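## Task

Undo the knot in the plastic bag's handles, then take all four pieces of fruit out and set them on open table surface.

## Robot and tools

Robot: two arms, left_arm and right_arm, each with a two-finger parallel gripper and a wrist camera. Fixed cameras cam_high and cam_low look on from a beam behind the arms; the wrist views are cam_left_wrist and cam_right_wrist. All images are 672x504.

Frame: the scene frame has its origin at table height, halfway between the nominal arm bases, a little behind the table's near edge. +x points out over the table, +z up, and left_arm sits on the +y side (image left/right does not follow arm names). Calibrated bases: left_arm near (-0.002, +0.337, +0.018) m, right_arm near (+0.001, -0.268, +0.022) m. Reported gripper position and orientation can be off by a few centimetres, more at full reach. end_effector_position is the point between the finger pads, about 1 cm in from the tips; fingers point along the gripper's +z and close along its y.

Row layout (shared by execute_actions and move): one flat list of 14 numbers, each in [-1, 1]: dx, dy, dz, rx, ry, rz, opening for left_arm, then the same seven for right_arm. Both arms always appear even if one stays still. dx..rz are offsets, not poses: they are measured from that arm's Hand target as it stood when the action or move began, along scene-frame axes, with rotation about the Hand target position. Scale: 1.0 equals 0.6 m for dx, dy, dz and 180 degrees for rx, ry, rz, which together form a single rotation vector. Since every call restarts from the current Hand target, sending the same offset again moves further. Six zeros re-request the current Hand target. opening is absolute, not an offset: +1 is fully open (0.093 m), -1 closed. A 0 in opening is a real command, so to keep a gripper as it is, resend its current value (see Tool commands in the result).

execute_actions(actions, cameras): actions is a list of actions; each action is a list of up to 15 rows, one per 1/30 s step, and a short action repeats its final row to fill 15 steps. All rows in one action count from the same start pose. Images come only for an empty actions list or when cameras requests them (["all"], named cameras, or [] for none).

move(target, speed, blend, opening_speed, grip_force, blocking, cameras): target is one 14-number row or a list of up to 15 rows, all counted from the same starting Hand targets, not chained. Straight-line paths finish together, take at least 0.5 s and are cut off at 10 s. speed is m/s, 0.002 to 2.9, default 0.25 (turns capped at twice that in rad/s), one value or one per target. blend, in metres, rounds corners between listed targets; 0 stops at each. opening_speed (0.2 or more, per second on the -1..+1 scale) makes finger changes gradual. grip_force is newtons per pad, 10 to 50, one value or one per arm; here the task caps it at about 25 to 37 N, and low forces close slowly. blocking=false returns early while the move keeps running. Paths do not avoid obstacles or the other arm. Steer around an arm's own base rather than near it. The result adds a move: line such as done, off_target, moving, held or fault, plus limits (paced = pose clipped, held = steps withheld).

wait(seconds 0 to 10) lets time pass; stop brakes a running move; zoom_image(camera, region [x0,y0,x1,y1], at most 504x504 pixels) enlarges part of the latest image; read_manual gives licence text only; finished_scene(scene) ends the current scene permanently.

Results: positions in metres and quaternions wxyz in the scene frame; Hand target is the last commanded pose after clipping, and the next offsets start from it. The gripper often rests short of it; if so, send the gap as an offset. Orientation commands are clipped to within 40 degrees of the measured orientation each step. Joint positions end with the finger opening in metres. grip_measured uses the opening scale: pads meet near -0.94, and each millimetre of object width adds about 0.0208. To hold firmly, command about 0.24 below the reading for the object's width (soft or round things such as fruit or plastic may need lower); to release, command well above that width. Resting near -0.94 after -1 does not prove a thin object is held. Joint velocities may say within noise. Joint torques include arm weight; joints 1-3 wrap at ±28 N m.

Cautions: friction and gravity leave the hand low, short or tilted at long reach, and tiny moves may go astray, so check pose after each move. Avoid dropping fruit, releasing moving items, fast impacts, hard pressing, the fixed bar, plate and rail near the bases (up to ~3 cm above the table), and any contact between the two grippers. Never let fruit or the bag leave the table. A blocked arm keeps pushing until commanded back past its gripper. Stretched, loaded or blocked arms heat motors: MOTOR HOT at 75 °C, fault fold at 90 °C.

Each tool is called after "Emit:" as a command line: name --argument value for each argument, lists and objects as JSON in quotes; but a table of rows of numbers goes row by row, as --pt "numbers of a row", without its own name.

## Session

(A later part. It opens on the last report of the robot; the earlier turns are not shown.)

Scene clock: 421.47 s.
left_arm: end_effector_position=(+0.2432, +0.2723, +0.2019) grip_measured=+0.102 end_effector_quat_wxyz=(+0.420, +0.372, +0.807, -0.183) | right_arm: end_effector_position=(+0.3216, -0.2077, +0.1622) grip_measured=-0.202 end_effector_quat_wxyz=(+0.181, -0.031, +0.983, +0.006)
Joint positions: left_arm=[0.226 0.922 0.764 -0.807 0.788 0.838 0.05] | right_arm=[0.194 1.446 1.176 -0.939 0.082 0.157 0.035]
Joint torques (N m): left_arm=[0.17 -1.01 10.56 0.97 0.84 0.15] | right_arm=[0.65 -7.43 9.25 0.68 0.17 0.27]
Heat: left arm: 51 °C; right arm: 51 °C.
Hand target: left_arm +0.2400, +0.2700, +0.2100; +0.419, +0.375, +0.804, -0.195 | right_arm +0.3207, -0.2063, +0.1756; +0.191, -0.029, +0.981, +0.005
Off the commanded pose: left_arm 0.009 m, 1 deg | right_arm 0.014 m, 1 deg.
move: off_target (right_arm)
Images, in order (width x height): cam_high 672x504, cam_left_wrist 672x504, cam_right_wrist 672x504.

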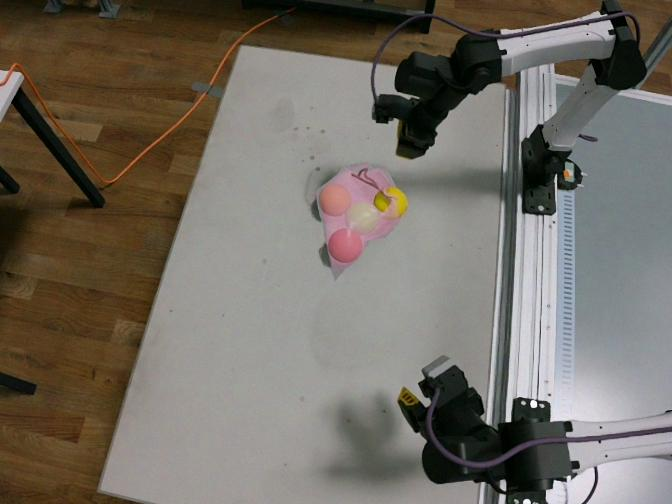

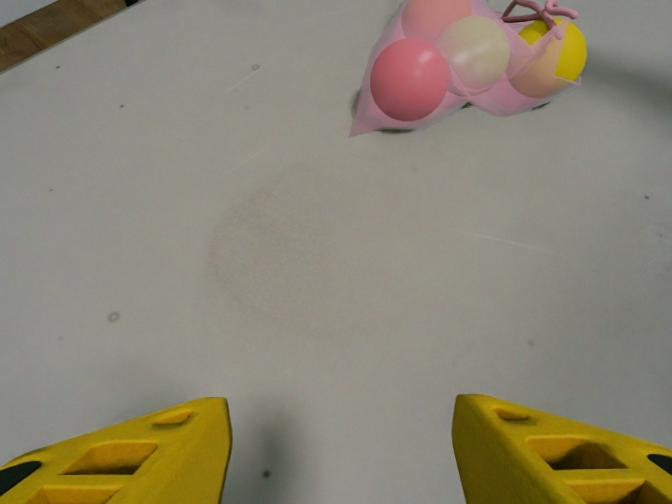

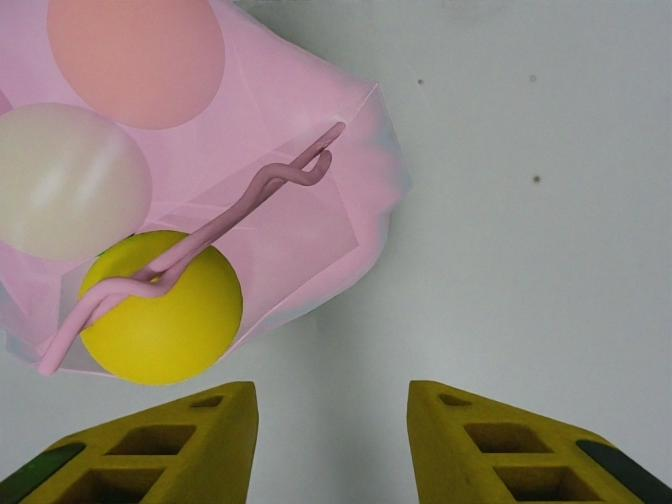

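Emit:
zoom_image --camera "cam_right_wrist" --region '[0, 90, 380, 400]'

Scaled by 1.326 from the camera's 672x504 image, which has a finer 960x720 frame.

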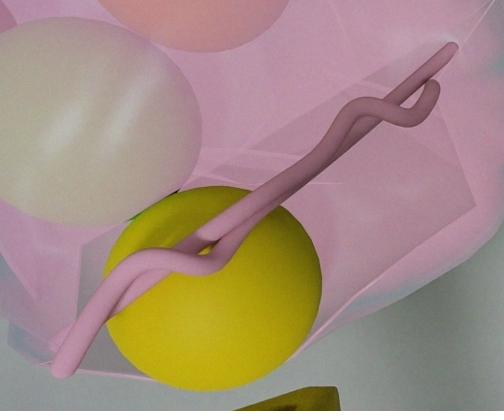

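Emit:
zoom_image --camera "cam_right_wrist" --region '[0, 230, 260, 400]'

Emit:
zoom_image --camera "cam_left_wrist" --region '[480, 0, 610, 100]'

Scaled by 1.938 from the camera's 672x504 image, which has a finer 960x720 frame.

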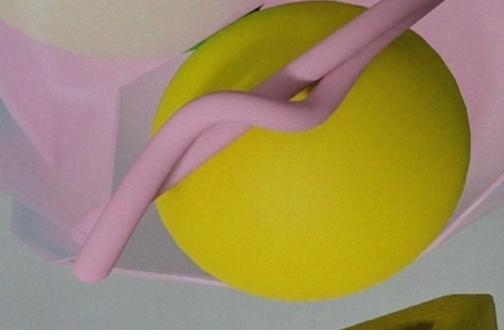

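Scaled by 3.877 from the camera's 672x504 image, which has a finer 960x720 frame.

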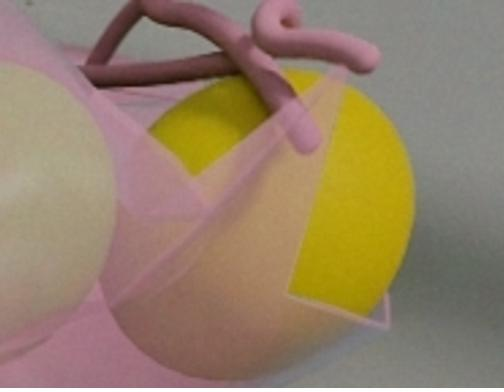

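Emit:
zoom_image --camera "cam_right_wrist" --region '[30, 240, 230, 390]'

Emit:
zoom_image --camera "cam_right_wrist" --region '[150, 100, 370, 265]'

Scaled by 2.520 from the camera's 672x504 image, which has a finer 960x720 frame.

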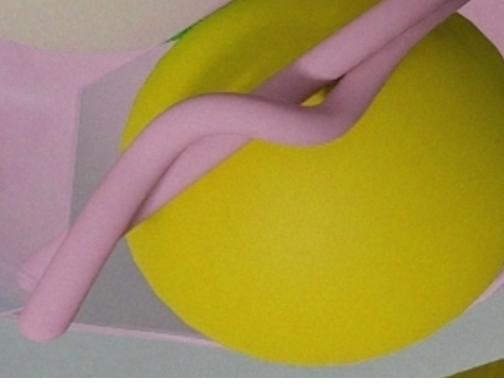

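Scaled by 2.291 from the camera's 672x504 image, which has a finer 960x720 frame.

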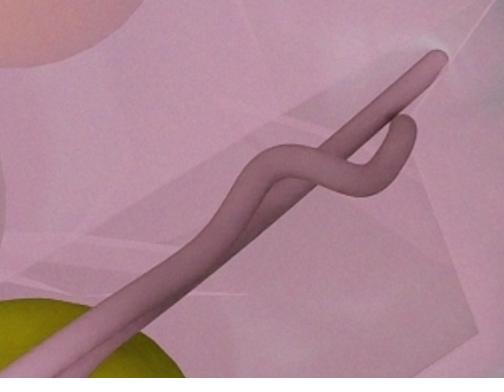

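Emit:
move --target '[0,0,0,0,0,0,0.1, 0.1455,0.0105,-0.0727,0,0,-0.263,-0.3]' --speed 0.15 --cameras '["cam_left_wrist","cam_right_wrist","cam_high"]'

Emit:
zoom_image --camera "cam_right_wrist" --region '[160, 160, 500, 420]'

Emit:
zoom_image --camera "cam_left_wrist" --region '[460, 0, 620, 110]'

Scene clock: 522.83 s.
left_arm: end_effector_position=(+0.2432, +0.2723, +0.2019) grip_measured=+0.102 end_effector_quat_wxyz=(+0.420, +0.372, +0.807, -0.183) | right_arm: end_effector_position=(+0.4061, -0.2033, +0.1313) grip_measured=-0.297 end_effector_quat_wxyz=(+0.178, +0.368, +0.910, -0.065)
Joint positions: left_arm=[0.226 0.922 0.764 -0.807 0.788 0.838 0.05] | right_arm=[0.261 1.907 1.572 -1.032 0.348 1.035 0.031]
Joint torques (N m): left_arm=[0.12 -1.02 10.52 1 0.86 0.17] | right_arm=[0.75 -7.87 9.03 0.41 0.4 0.24]
Motor temperatures (°C): left_arm=[22 25 53 29 23 24 22] | right_arm=[24 48 41 26 24 26 24]
Heat: left arm: 53 °C; right arm: 48 °C.
Hand target: left_arm +0.2400, +0.2700, +0.2100; +0.419, +0.375, +0.804, -0.195 | right_arm +0.4080, -0.2000, +0.1321; +0.177, +0.367, +0.910, -0.072
Off the commanded pose: left_arm 0.009 m, 1 deg | right_arm 0.004 m, 1 deg.
move: done
Images, in order (width x height): cam_high 672x504, cam_left_wrist 672x504, cam_right_wrist 672x504.

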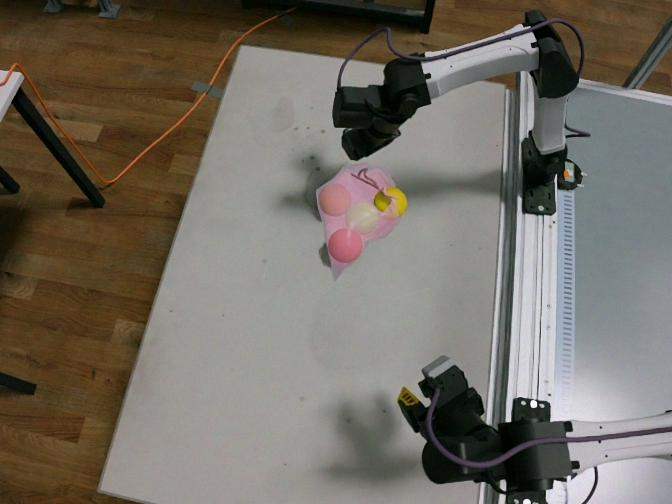

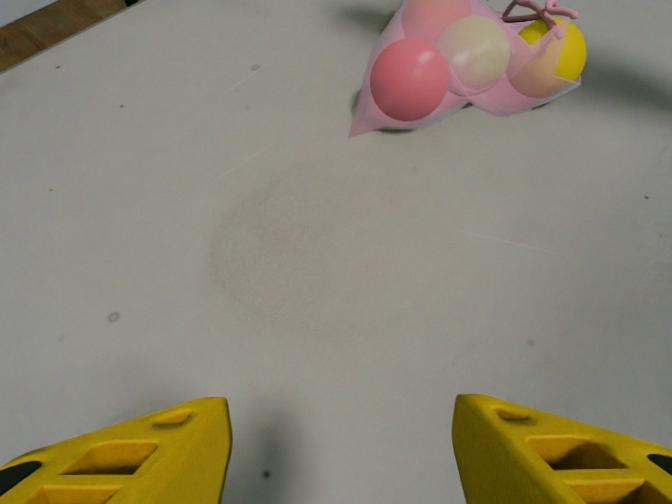

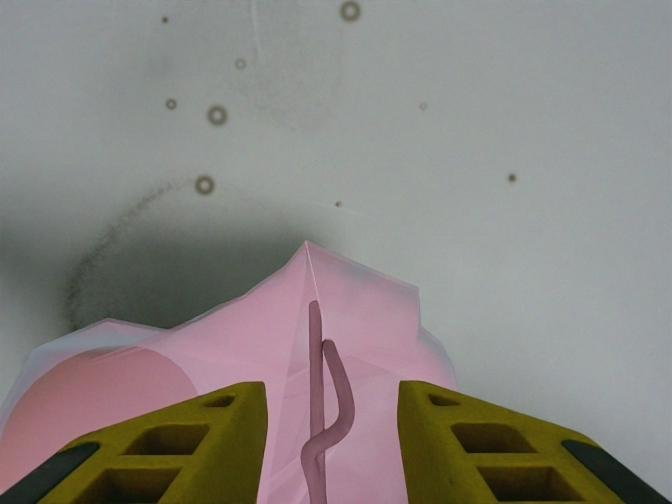

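Scaled by 1.482 from the camera's 672x504 image, which has a finer 960x720 frame.

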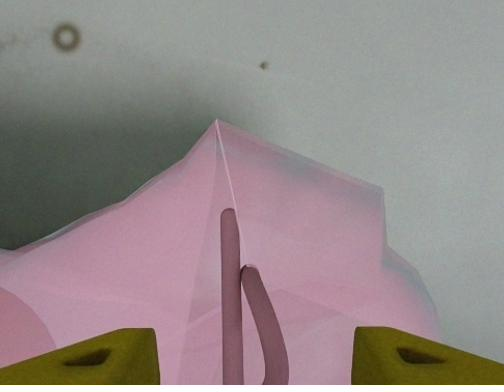

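Scaled by 3.150 from the camera's 672x504 image, which has a finer 960x720 frame.

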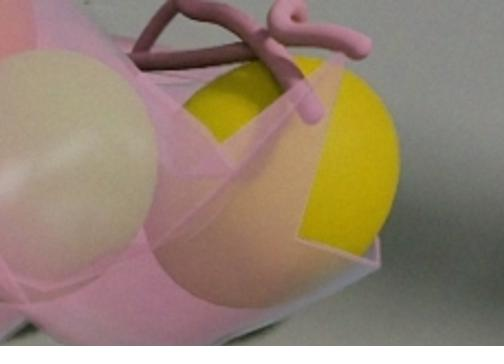

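Emit:
move --target '[0,0,0,0,0,0,0.1, 0.0167,-0.0053,-0.128,0,0,0,-0.3]' --speed 0.12 --cameras '["cam_left_wrist","cam_right_wrist"]'

Emit:
zoom_image --camera "cam_right_wrist" --region '[160, 200, 500, 480]'

Emit:
zoom_image --camera "cam_left_wrist" --region '[460, 0, 620, 110]'

Scene clock: 541.37 s.
left_arm: end_effector_position=(+0.2432, +0.2723, +0.2019) grip_measured=+0.102 end_effector_quat_wxyz=(+0.420, +0.372, +0.807, -0.183) | right_arm: end_effector_position=(+0.4164, -0.2006, +0.0629) grip_measured=-0.297 end_effector_quat_wxyz=(+0.177, +0.370, +0.910, -0.067)
Joint positions: left_arm=[0.226 0.922 0.764 -0.807 0.788 0.838 0.05] | right_arm=[0.257 2.007 1.436 -0.8 0.349 1.035 0.031]
Joint torques (N m): left_arm=[0.12 -1.1 10.5 0.99 0.86 0.16] | right_arm=[-0.84 -8.79 5.44 0.77 0.37 0.01]
Heat: left arm: 53 °C; right arm: 48 °C.
Hand target: left_arm +0.2400, +0.2700, +0.2100; +0.419, +0.375, +0.804, -0.195 | right_arm +0.4181, -0.2031, +0.0553; +0.177, +0.367, +0.910, -0.072
Off the commanded pose: left_arm 0.009 m, 1 deg | right_arm 0.008 m, 1 deg.
move: done
Images, in order (width x height): cam_left_wrist 672x504, cam_right_wrist 672x504.

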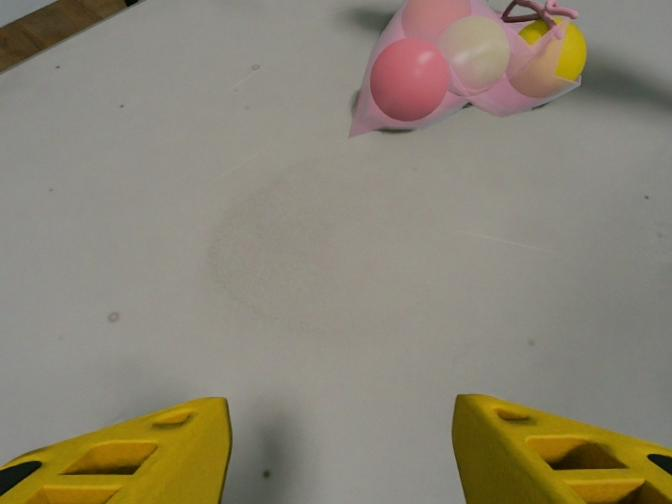

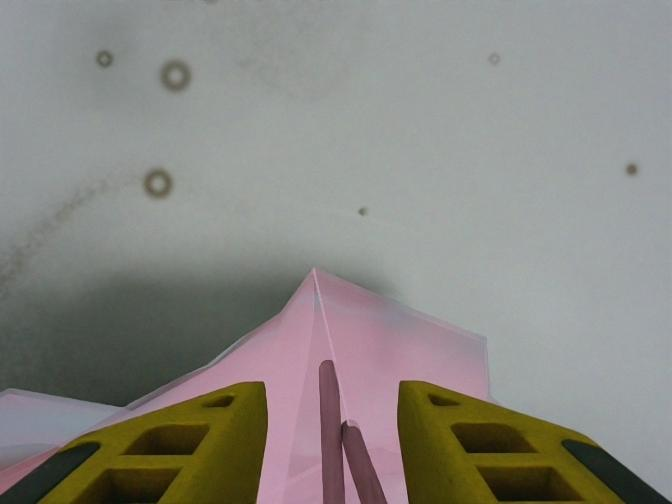

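Scaled by 1.482 from the camera's 672x504 image, which has a finer 960x720 frame.

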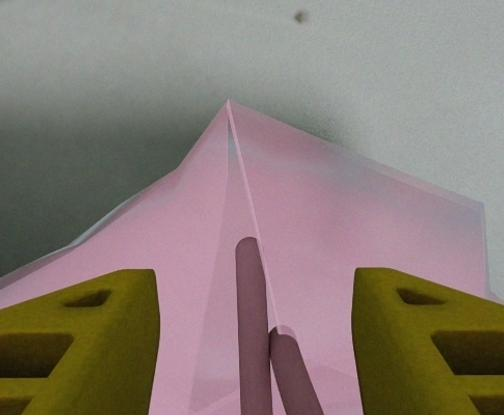

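Scaled by 3.150 from the camera's 672x504 image, which has a finer 960x720 frame.

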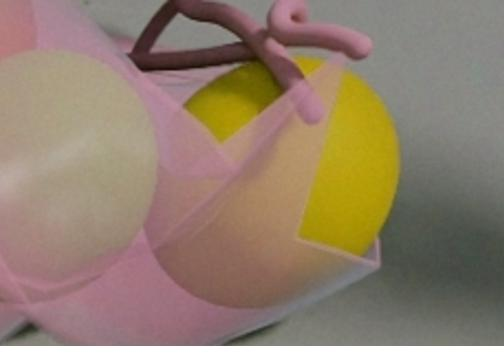

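Emit:
move --target '[0,0,0,0,0,0,0.1, 0.0117,-0.0067,-0.0255,0,0,0,-0.4]' --speed 0.1 --cameras '["cam_right_wrist"]'

Emit:
zoom_image --camera "cam_right_wrist" --region '[220, 260, 450, 480]'

Scene clock: 550.63 s.
left_arm: end_effector_position=(+0.2432, +0.2723, +0.2019) grip_measured=+0.102 end_effector_quat_wxyz=(+0.420, +0.372, +0.807, -0.183) | right_arm: end_effector_position=(+0.4255, -0.2048, +0.0508) grip_measured=-0.397 end_effector_quat_wxyz=(+0.181, +0.371, +0.909, -0.066)
Joint positions: left_arm=[0.226 0.922 0.764 -0.807 0.788 0.838 0.05] | right_arm=[0.24 2.043 1.436 -0.75 0.349 1.019 0.026]
Joint torques (N m): left_arm=[0.08 -1.06 10.55 1 0.83 0.18] | right_arm=[-0.91 -8.94 5.08 0.79 0.39 0.03]
Heat: left arm: 53 °C; right arm: 49 °C.
Hand target: left_arm +0.2400, +0.2700, +0.2100; +0.419, +0.375, +0.804, -0.195 | right_arm +0.4251, -0.2073, +0.0399; +0.177, +0.367, +0.910, -0.072
Off the commanded pose: left_arm 0.009 m, 1 deg | right_arm 0.011 m, 1 deg.
move: off_target (right_arm)
Images, in order (width x height): cam_right_wrist 672x504.

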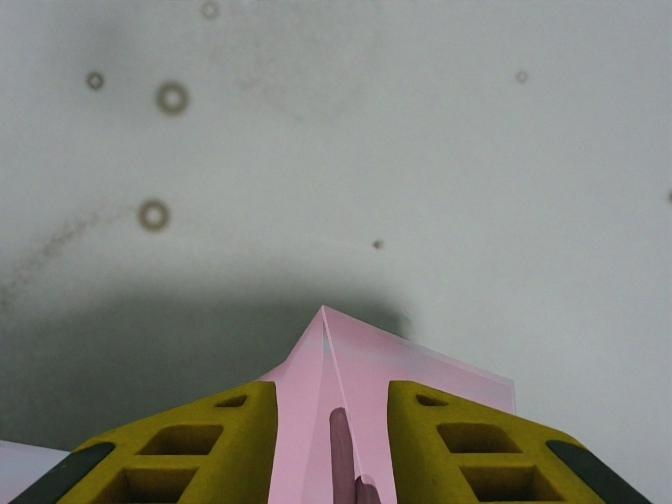

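Scaled by 2.191 from the camera's 672x504 image, which has a finer 960x720 frame.

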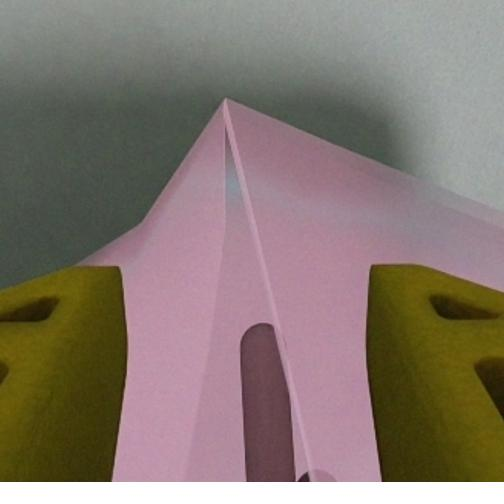

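Emit:
move --pt "0 0 0 0 0 0 0.1 -0.0083 0.0083 0.15 0 0 0 -0.2" --pt "0 0 0 0 0 0 0.1 -0.0533 0.0417 0.15 0 0 0 -0.2" --pt "0 0 0 0 0 0 0.1 -0.0533 0.0417 0.075 0 0 0 -0.2" --speed 0.12 --blend 0.01 --cameras '["cam_right_wrist","cam_left_wrist"]'

Emit:
zoom_image --camera "cam_right_wrist" --region '[180, 250, 480, 500]'

Emit:
zoom_image --camera "cam_left_wrist" --region '[460, 0, 620, 110]'

Scene clock: 595.37 s.
left_arm: end_effector_position=(+0.2432, +0.2723, +0.2019) grip_measured=+0.102 end_effector_quat_wxyz=(+0.420, +0.372, +0.807, -0.183) | right_arm: end_effector_position=(+0.3913, -0.1825, +0.0840) grip_measured=-0.202 end_effector_quat_wxyz=(+0.167, +0.363, +0.914, -0.075)
Joint positions: left_arm=[0.226 0.922 0.764 -0.807 0.788 0.838 0.05] | right_arm=[0.324 1.944 1.436 -0.912 0.359 1.095 0.035]
Joint torques (N m): left_arm=[0.13 -1.09 10.59 0.97 0.85 0.18] | right_arm=[-0.08 -10.39 5.2 0.68 0.45 0.2]
Motor temperatures (°C): left_arm=[22 24 54 29 23 24 22] | right_arm=[24 53 38 27 24 26 24]
Heat: left arm: 54 °C; right arm: 53 °C.
Hand target: left_arm +0.2400, +0.2700, +0.2100; +0.419, +0.375, +0.804, -0.195 | right_arm +0.3931, -0.1822, +0.0849; +0.177, +0.367, +0.910, -0.072
Off the commanded pose: left_arm 0.009 m, 1 deg | right_arm 0.002 m, 1 deg.
move: done
Images, in order (width x height): cam_left_wrist 672x504, cam_right_wrist 672x504.

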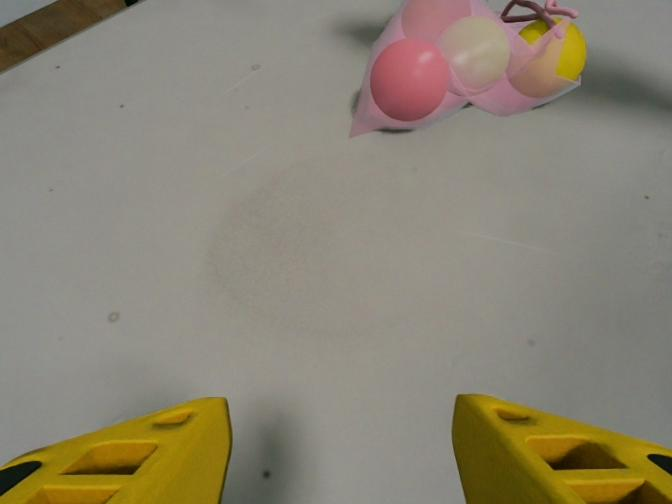

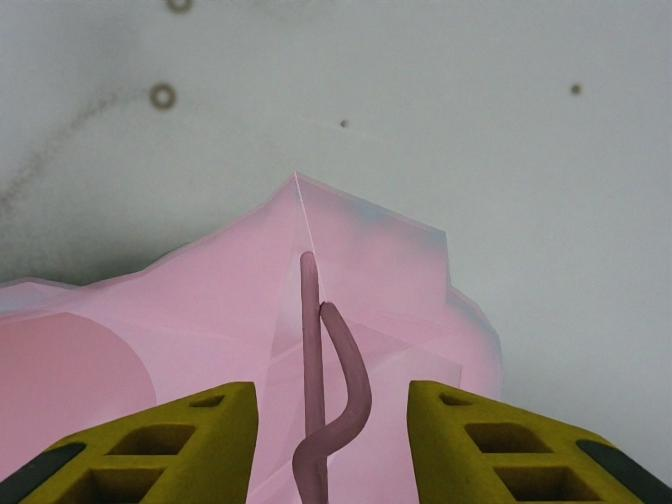

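Scaled by 1.680 from the camera's 672x504 image, which has a finer 960x720 frame.

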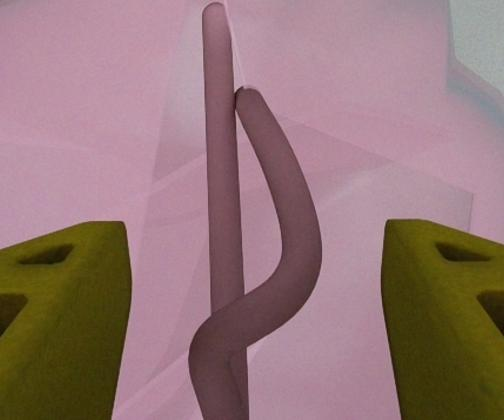

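Scaled by 3.150 from the camera's 672x504 image, which has a finer 960x720 frame.

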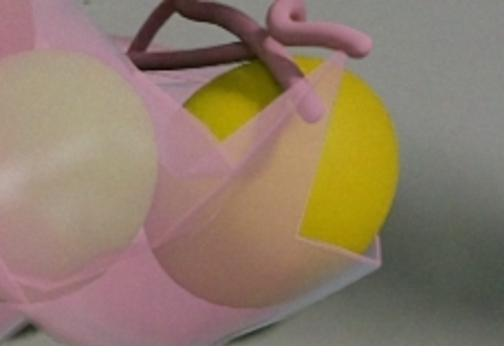

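Emit:
move --target '[0,0,0,0,0,0,0.1, 0,0,-0.03,0,0,0,-0.2]' --speed 0.08 --cameras '["cam_right_wrist"]'

Emit:
zoom_image --camera "cam_right_wrist" --region '[180, 250, 480, 500]'

Scene clock: 606.90 s.
left_arm: end_effector_position=(+0.2432, +0.2723, +0.2019) grip_measured=+0.102 end_effector_quat_wxyz=(+0.420, +0.372, +0.807, -0.183) | right_arm: end_effector_position=(+0.3923, -0.1819, +0.0735) grip_measured=-0.202 end_effector_quat_wxyz=(+0.174, +0.365, +0.912, -0.068)
Joint positions: left_arm=[0.226 0.922 0.764 -0.807 0.788 0.838 0.05] | right_arm=[0.324 1.944 1.389 -0.845 0.359 1.095 0.035]
Joint torques (N m): left_arm=[0.13 -1.05 10.54 0.99 0.86 0.17] | right_arm=[-0.23 -8.58 5.23 0.72 0.43 0.19]
Heat: left arm: 54 °C; right arm: 54 °C.
Hand target: left_arm +0.2400, +0.2700, +0.2100; +0.419, +0.375, +0.804, -0.195 | right_arm +0.3931, -0.1822, +0.0669; +0.177, +0.367, +0.910, -0.072
Off the commanded pose: left_arm 0.009 m, 1 deg | right_arm 0.007 m, 1 deg.
move: done
Images, in order (width x height): cam_right_wrist 672x504.

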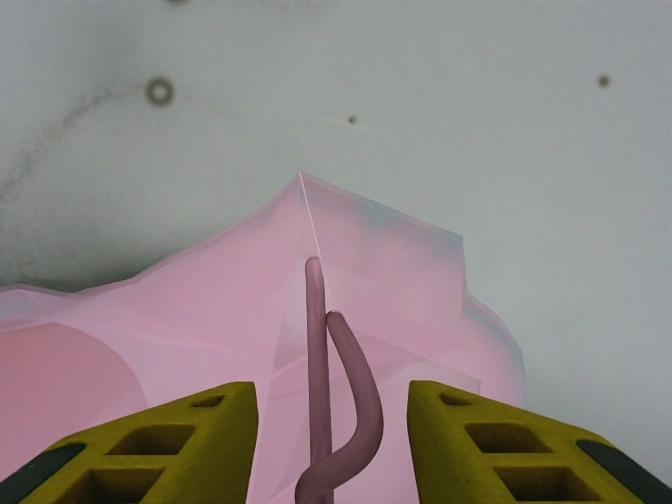

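Scaled by 1.680 from the camera's 672x504 image, which has a finer 960x720 frame.

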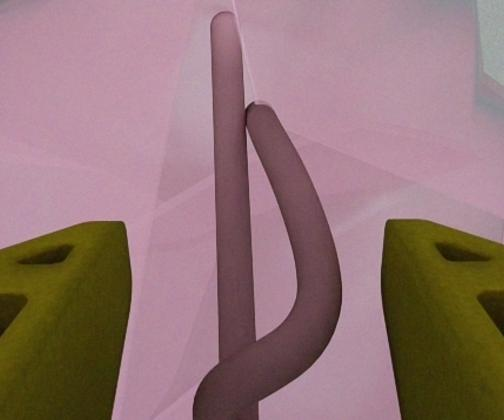

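Emit:
move --target '[0,0,0,0,0,0,0.1, 0,0,0,0,0,0,-1]' --speed 0.08 --opening_speed 0.6 --cameras '["cam_right_wrist"]'

Emit:
zoom_image --camera "cam_right_wrist" --region '[180, 250, 480, 500]'

Scene clock: 615.97 s.
left_arm: end_effector_position=(+0.2432, +0.2723, +0.2019) grip_measured=+0.102 end_effector_quat_wxyz=(+0.420, +0.372, +0.807, -0.183) | right_arm: end_effector_position=(+0.3925, -0.1818, +0.0735) grip_measured=-0.897 end_effector_quat_wxyz=(+0.174, +0.365, +0.912, -0.068)
Joint positions: left_arm=[0.226 0.922 0.764 -0.807 0.788 0.838 0.05] | right_arm=[0.324 1.944 1.389 -0.844 0.359 1.095 0.002]
Joint torques (N m): left_arm=[0.1 -1.03 10.56 0.98 0.85 0.18] | right_arm=[-0.09 -8.61 5.33 0.74 0.44 0.24]
Heat: left arm: 54 °C; right arm: 54 °C.
Hand target: left_arm +0.2400, +0.2700, +0.2100; +0.419, +0.375, +0.804, -0.195 | right_arm +0.3931, -0.1822, +0.0669; +0.177, +0.367, +0.910, -0.072
Off the commanded pose: left_arm 0.009 m, 1 deg | right_arm 0.007 m, 1 deg.
move: done
Images, in order (width x height): cam_right_wrist 672x504.

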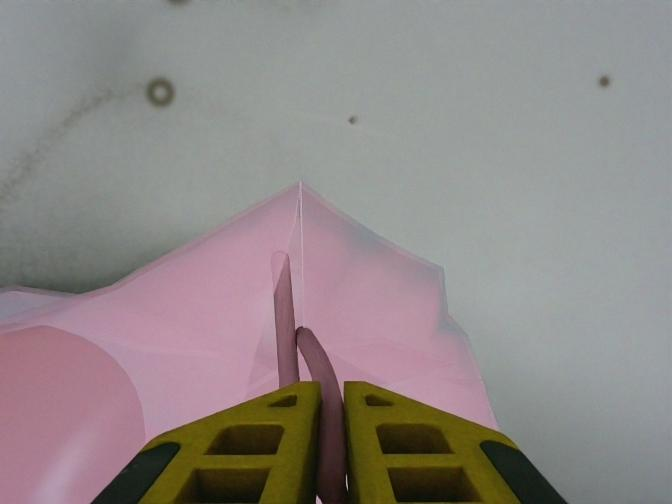

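Scaled by 1.680 from the camera's 672x504 image, which has a finer 960x720 frame.

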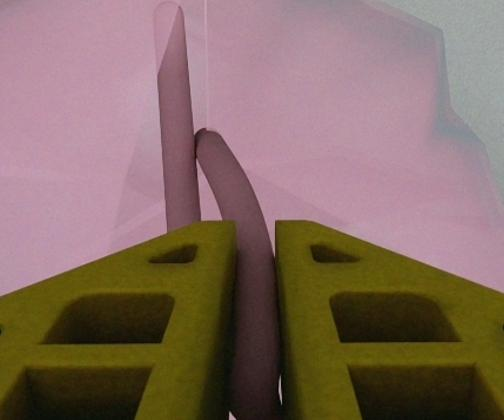

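Emit:
move --target '[0,0,0,0,0,0,0.1, 0.03,-0.133,0.075,0,0,0,-1]' --speed 0.08 --cameras '["cam_right_wrist","cam_left_wrist","cam_high"]'

Emit:
zoom_image --camera "cam_left_wrist" --region '[440, 0, 640, 140]'

Emit:
zoom_image --camera "cam_high" --region '[310, 120, 420, 240]'

Scene clock: 621.67 s.
left_arm: end_effector_position=(+0.2432, +0.2723, +0.2019) grip_measured=+0.102 end_effector_quat_wxyz=(+0.420, +0.372, +0.807, -0.183) | right_arm: end_effector_position=(+0.4069, -0.2636, +0.0900) grip_measured=-0.897 end_effector_quat_wxyz=(+0.163, +0.369, +0.911, -0.088)
Joint positions: left_arm=[0.226 0.922 0.764 -0.807 0.788 0.838 0.05] | right_arm=[0.109 1.917 1.427 -0.878 0.339 0.885 0.002]
Joint torques (N m): left_arm=[0.21 -1.07 10.5 0.98 0.82 0.15] | right_arm=[-0.53 -12.93 8.88 0.38 0.17 -0.01]
Motor temperatures (°C): left_arm=[22 24 54 29 23 24 22] | right_arm=[24 55 37 27 25 26 24]
Heat: left arm: 54 °C; right arm: 55 °C.
Hand target: left_arm +0.2400, +0.2700, +0.2100; +0.419, +0.375, +0.804, -0.195 | right_arm +0.4111, -0.2619, +0.1119; +0.177, +0.367, +0.910, -0.072
Off the commanded pose: left_arm 0.009 m, 1 deg | right_arm 0.022 m, 3 deg.
move: off_target (right_arm)
Images, in order (width x height): cam_high 672x504, cam_left_wrist 672x504, cam_right_wrist 672x504.

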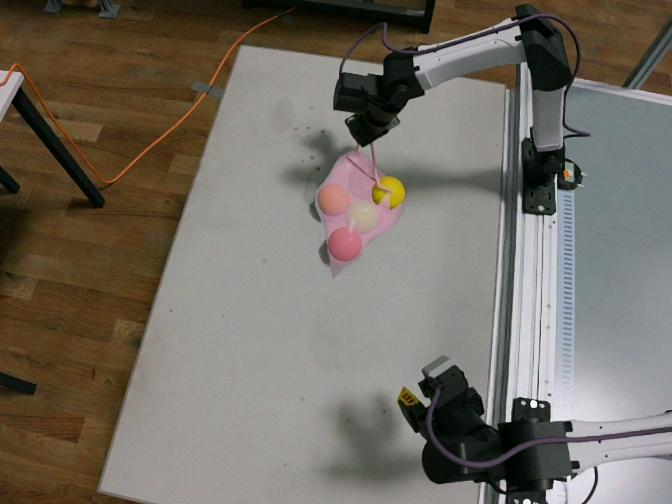

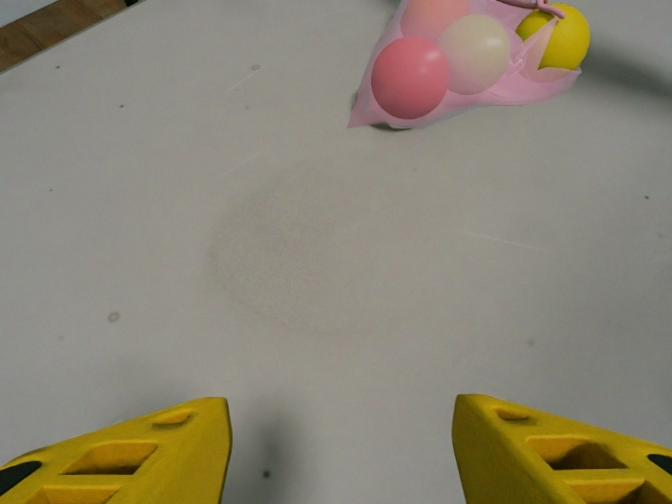

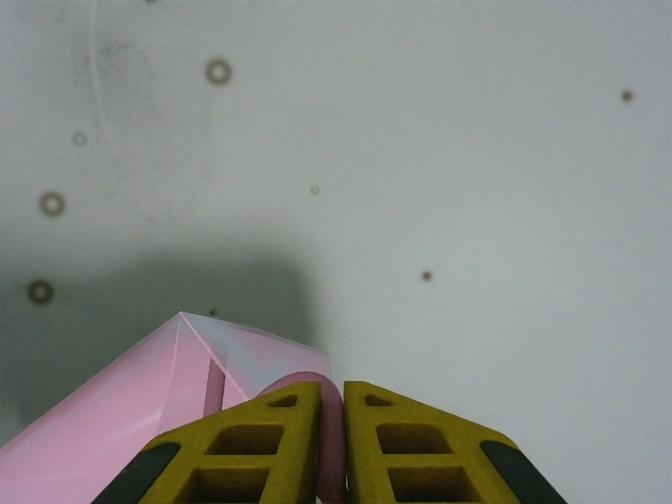

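Scaled by 2.520 from the camera's 672x504 image, which has a finer 960x720 frame.

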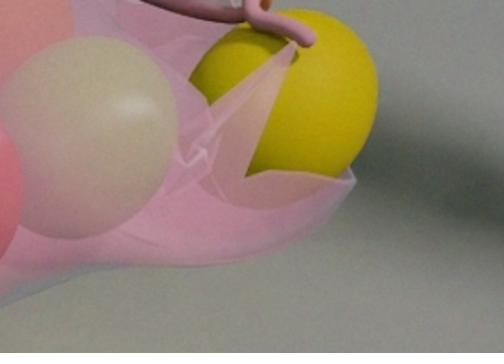

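Scaled by 4.200 from the camera's 672x504 image, which has a finer 960x720 frame.

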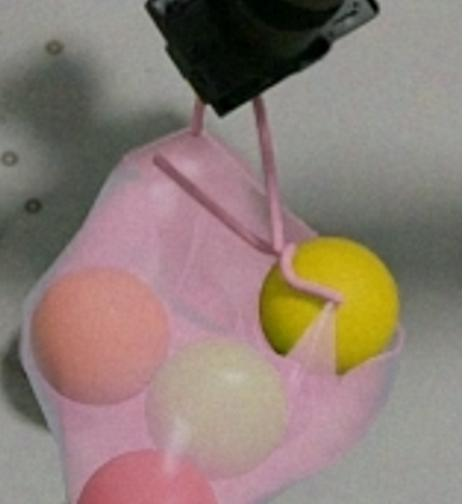

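Emit:
move --target '[0,0,0,0,0,0,0.1, 0.008,-0.07,0.03,0,0,0,-1]' --speed 0.08 --cameras '["cam_right_wrist","cam_left_wrist","cam_high"]'

Emit:
zoom_image --camera "cam_high" --region '[310, 120, 420, 240]'

Emit:
zoom_image --camera "cam_left_wrist" --region '[440, 0, 640, 140]'

Scene clock: 626.83 s.
left_arm: end_effector_position=(+0.2432, +0.2723, +0.2019) grip_measured=+0.102 end_effector_quat_wxyz=(+0.420, +0.372, +0.807, -0.183) | right_arm: end_effector_position=(+0.4124, -0.3045, +0.1062) grip_measured=-0.897 end_effector_quat_wxyz=(+0.159, +0.368, +0.912, -0.086)
Joint positions: left_arm=[0.226 0.922 0.764 -0.807 0.788 0.838 0.05] | right_arm=[-0.004 1.902 1.476 -0.909 0.308 0.769 0.002]
Joint torques (N m): left_arm=[0.18 -1.05 10.56 0.99 0.85 0.16] | right_arm=[-0.59 -12.88 9.13 0.44 0.15 0.02]
Motor temperatures (°C): left_arm=[22 24 54 29 23 24 22] | right_arm=[24 55 38 26 25 26 24]
Heat: left arm: 54 °C; right arm: 55 °C.
Hand target: left_arm +0.2400, +0.2700, +0.2100; +0.419, +0.375, +0.804, -0.195 | right_arm +0.4159, -0.3040, +0.1300; +0.177, +0.367, +0.910, -0.072
Off the commanded pose: left_arm 0.009 m, 1 deg | right_arm 0.024 m, 3 deg.
move: off_target (right_arm)
Images, in order (width x height): cam_high 672x504, cam_left_wrist 672x504, cam_right_wrist 672x504.

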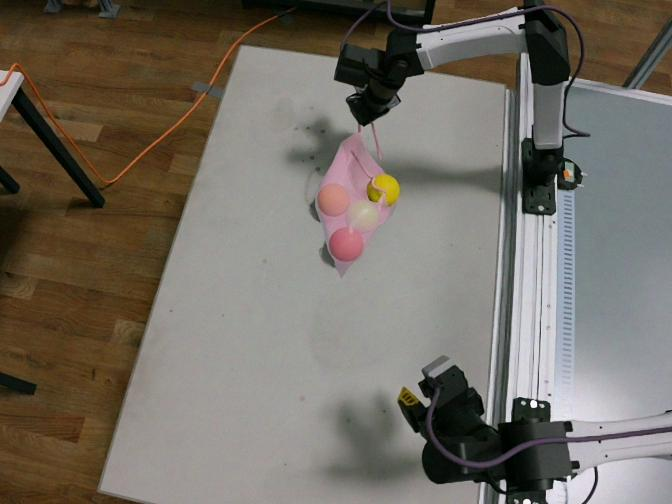

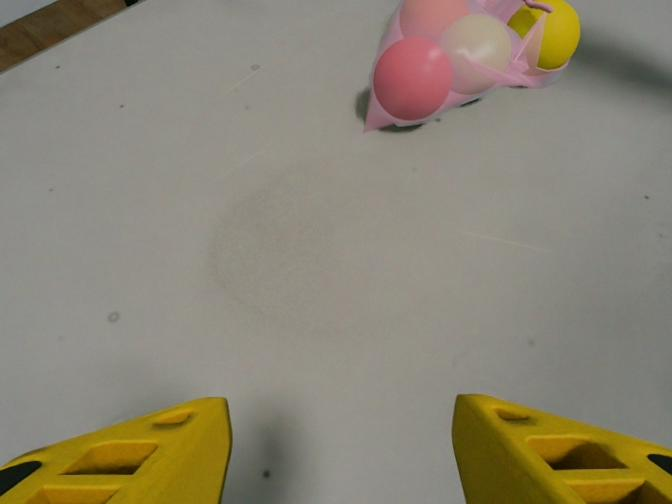

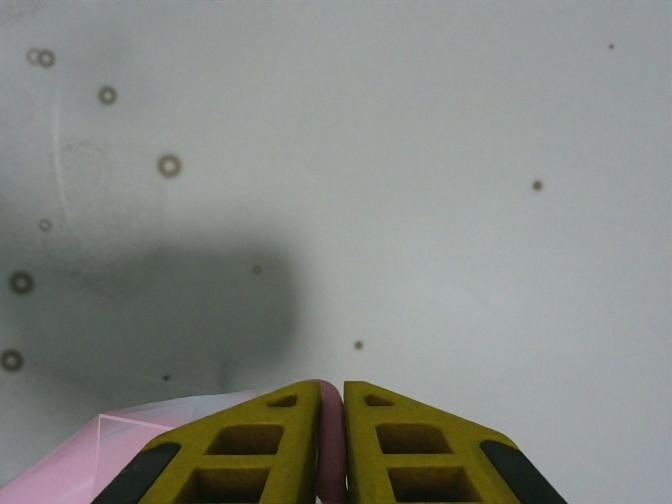

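Scaled by 4.200 from the camera's 672x504 image, which has a finer 960x720 frame.

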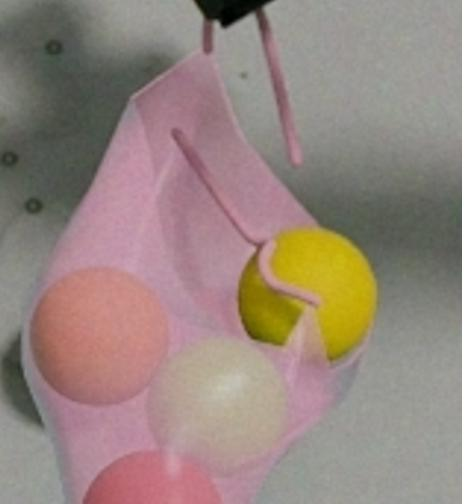

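Scaled by 2.520 from the camera's 672x504 image, which has a finer 960x720 frame.

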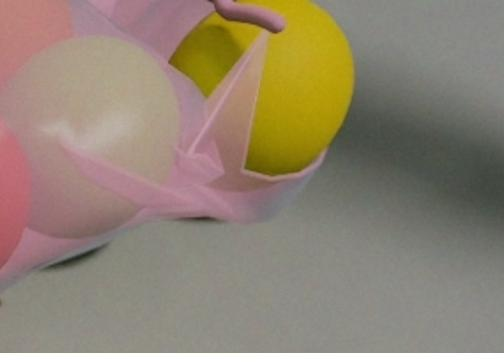

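Emit:
move --pt "0 0 0 0 0 0 0.1 -0.0265 -0.027 -0.14 0 0 0 -1" --pt "0 0 0 0 0 0 0.1 -0.0265 -0.027 -0.14 0 0 0 -0.3" --pt "0 0 0 0 0 0 0.1 -0.0265 -0.027 0.05 0 0 0 -0.3" --speed 0.12 --opening_speed 0.8 --cameras '["cam_right_wrist","cam_left_wrist","cam_high"]'

Emit:
zoom_image --camera "cam_high" --region '[310, 120, 420, 240]'

Scene clock: 642.50 s.
left_arm: end_effector_position=(+0.2432, +0.2723, +0.2019) grip_measured=+0.102 end_effector_quat_wxyz=(+0.420, +0.372, +0.807, -0.183) | right_arm: end_effector_position=(+0.3994, -0.3222, +0.1406) grip_measured=-0.302 end_effector_quat_wxyz=(+0.163, +0.368, +0.911, -0.083)
Joint positions: left_arm=[0.226 0.922 0.764 -0.807 0.788 0.838 0.05] | right_arm=[-0.052 1.821 1.506 -0.996 0.293 0.72 0.031]
Joint torques (N m): left_arm=[0.16 -1.02 10.48 0.98 0.85 0.19] | right_arm=[-0.28 -11.77 8.91 0.47 0.12 0.09]
Motor temperatures (°C): left_arm=[22 24 55 29 23 24 22] | right_arm=[24 57 40 26 24 26 24]
Heat: left arm: 55 °C; right arm: 57 °C.
Hand target: left_arm +0.2400, +0.2700, +0.2100; +0.419, +0.375, +0.804, -0.195 | right_arm +0.4000, -0.3202, +0.1600; +0.177, +0.367, +0.910, -0.072
Off the commanded pose: left_arm 0.009 m, 1 deg | right_arm 0.019 m, 2 deg.
move: off_target (right_arm)
Images, in order (width x height): cam_high 672x504, cam_left_wrist 672x504, cam_right_wrist 672x504.

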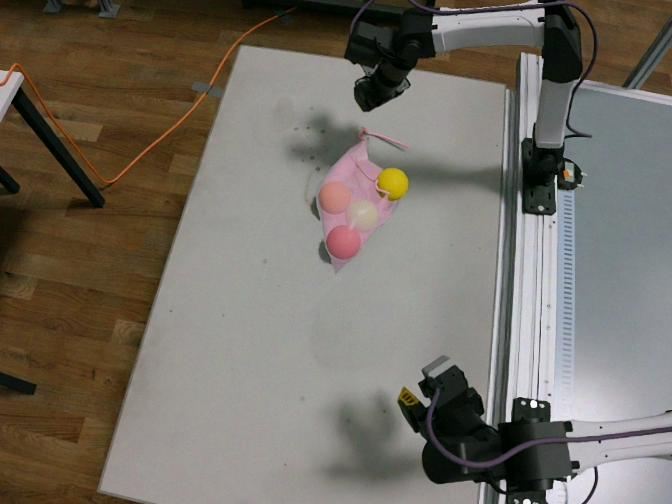

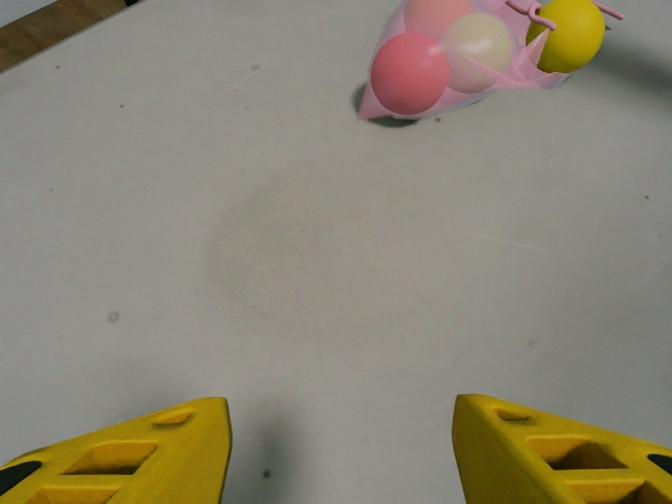

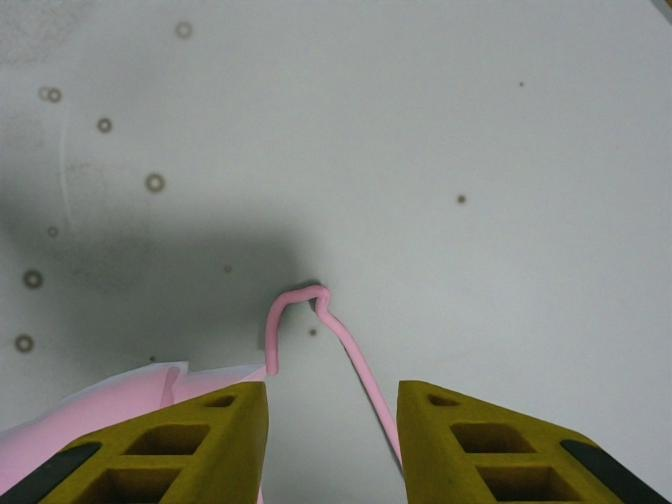

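Scaled by 4.200 from the camera's 672x504 image, which has a finer 960x720 frame.

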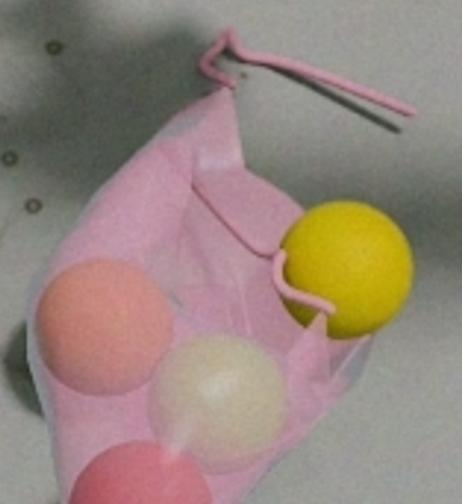

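Emit:
move --target '[0,0,0,0,0,0,0.1, -0.175,0.2753,0.0,0.0047,0.06,0.4376,0.95]' --speed 0.2 --cameras '["cam_right_wrist","cam_left_wrist","cam_high"]'

Emit:
zoom_image --camera "cam_high" --region '[310, 120, 420, 240]'

Scene clock: 661.07 s.
left_arm: end_effector_position=(+0.2432, +0.2723, +0.2019) grip_measured=+0.102 end_effector_quat_wxyz=(+0.420, +0.372, +0.807, -0.183) | right_arm: end_effector_position=(+0.3036, -0.1566, +0.1537) grip_measured=+0.947 end_effector_quat_wxyz=(+0.100, -0.290, +0.951, +0.026)
Joint positions: left_arm=[0.226 0.922 0.764 -0.807 0.788 0.838 0.05] | right_arm=[0.309 1.574 1.303 -1.096 -0.019 -0.24 0.091]
Joint torques (N m): left_arm=[0.08 -1.06 10.45 0.99 0.84 0.15] | right_arm=[0.31 -8.9 6.11 0.46 -0.11 0.03]
Motor temperatures (°C): left_arm=[22 24 55 29 23 24 22] | right_arm=[24 58 41 26 24 26 24]
Heat: left arm: 55 °C; right arm: 58 °C.
Hand target: left_arm +0.2400, +0.2700, +0.2100; +0.419, +0.375, +0.804, -0.195 | right_arm +0.2950, -0.1550, +0.1600; +0.100, -0.299, +0.948, +0.032
Off the commanded pose: left_arm 0.009 m, 1 deg | right_arm 0.011 m, 1 deg.
move: off_target (right_arm)
Images, in order (width x height): cam_high 672x504, cam_left_wrist 672x504, cam_right_wrist 672x504.

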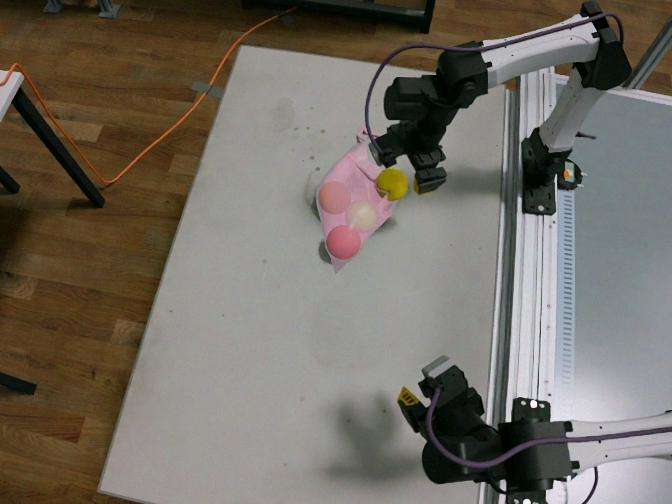

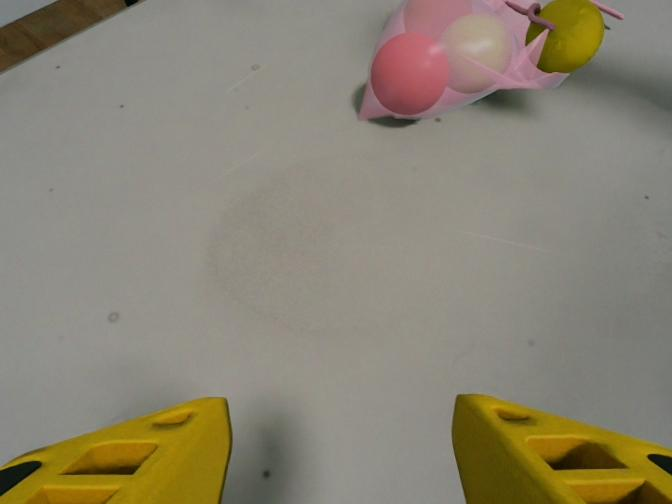

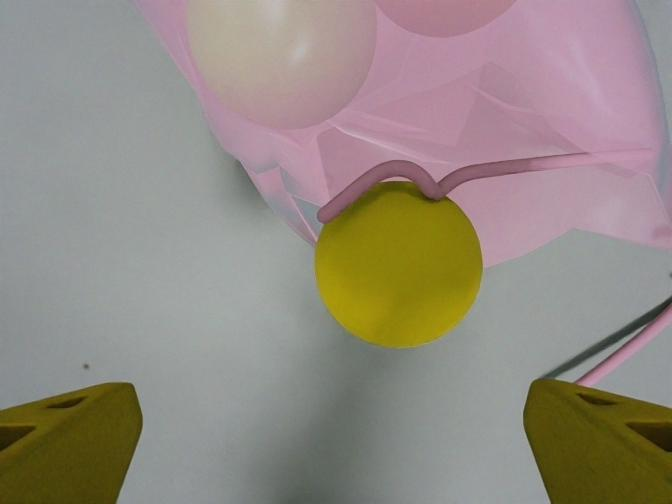

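Scaled by 4.200 from the camera's 672x504 image, which has a finer 960x720 frame.

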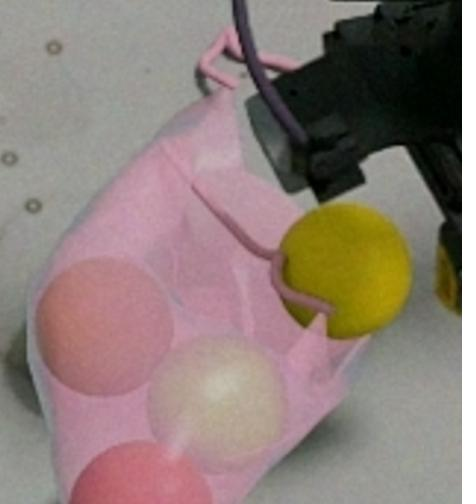

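Emit:
move --target '[0,0,0,0,0,0,0.1, 0.0517,-0.0283,-0.1,0,0,0.078,0.95]' --speed 0.12 --cameras '["cam_right_wrist"]'

Scene clock: 676.70 s.
left_arm: end_effector_position=(+0.2432, +0.2723, +0.2019) grip_measured=+0.102 end_effector_quat_wxyz=(+0.420, +0.372, +0.807, -0.183) | right_arm: end_effector_position=(+0.3246, -0.1729, +0.1067) grip_measured=+0.947 end_effector_quat_wxyz=(+0.096, -0.410, +0.906, +0.038)
Joint positions: left_arm=[0.226 0.922 0.764 -0.807 0.788 0.838 0.05] | right_arm=[0.205 1.672 1.221 -0.942 -0.086 -0.596 0.091]
Joint torques (N m): left_arm=[0.17 -0.98 10.51 0.97 0.84 0.17] | right_arm=[-0.84 -6.22 5.56 0.75 -0.21 0.03]
Motor temperatures (°C): left_arm=[22 24 55 29 23 24 22] | right_arm=[24 55 40 26 24 26 24]
Heat: left arm: 55 °C; right arm: 55 °C.
Hand target: left_arm +0.2400, +0.2700, +0.2100; +0.419, +0.375, +0.804, -0.195 | right_arm +0.3260, -0.1720, +0.1000; +0.095, -0.413, +0.905, +0.043
Off the commanded pose: left_arm 0.009 m, 1 deg | right_arm 0.007 m, 1 deg.
move: done
Images, in order (width x height): cam_right_wrist 672x504.

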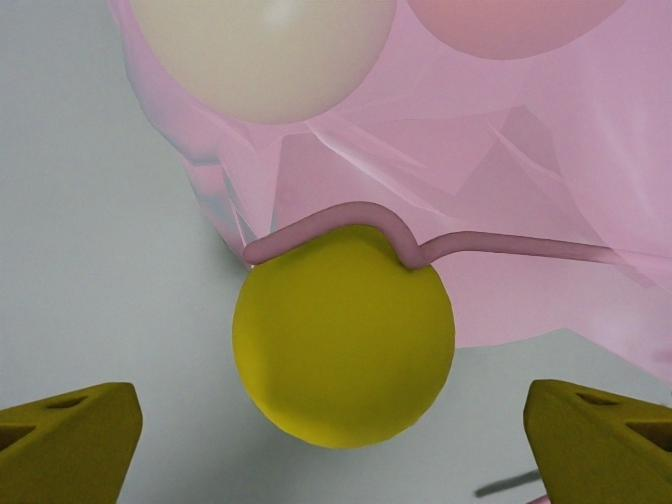

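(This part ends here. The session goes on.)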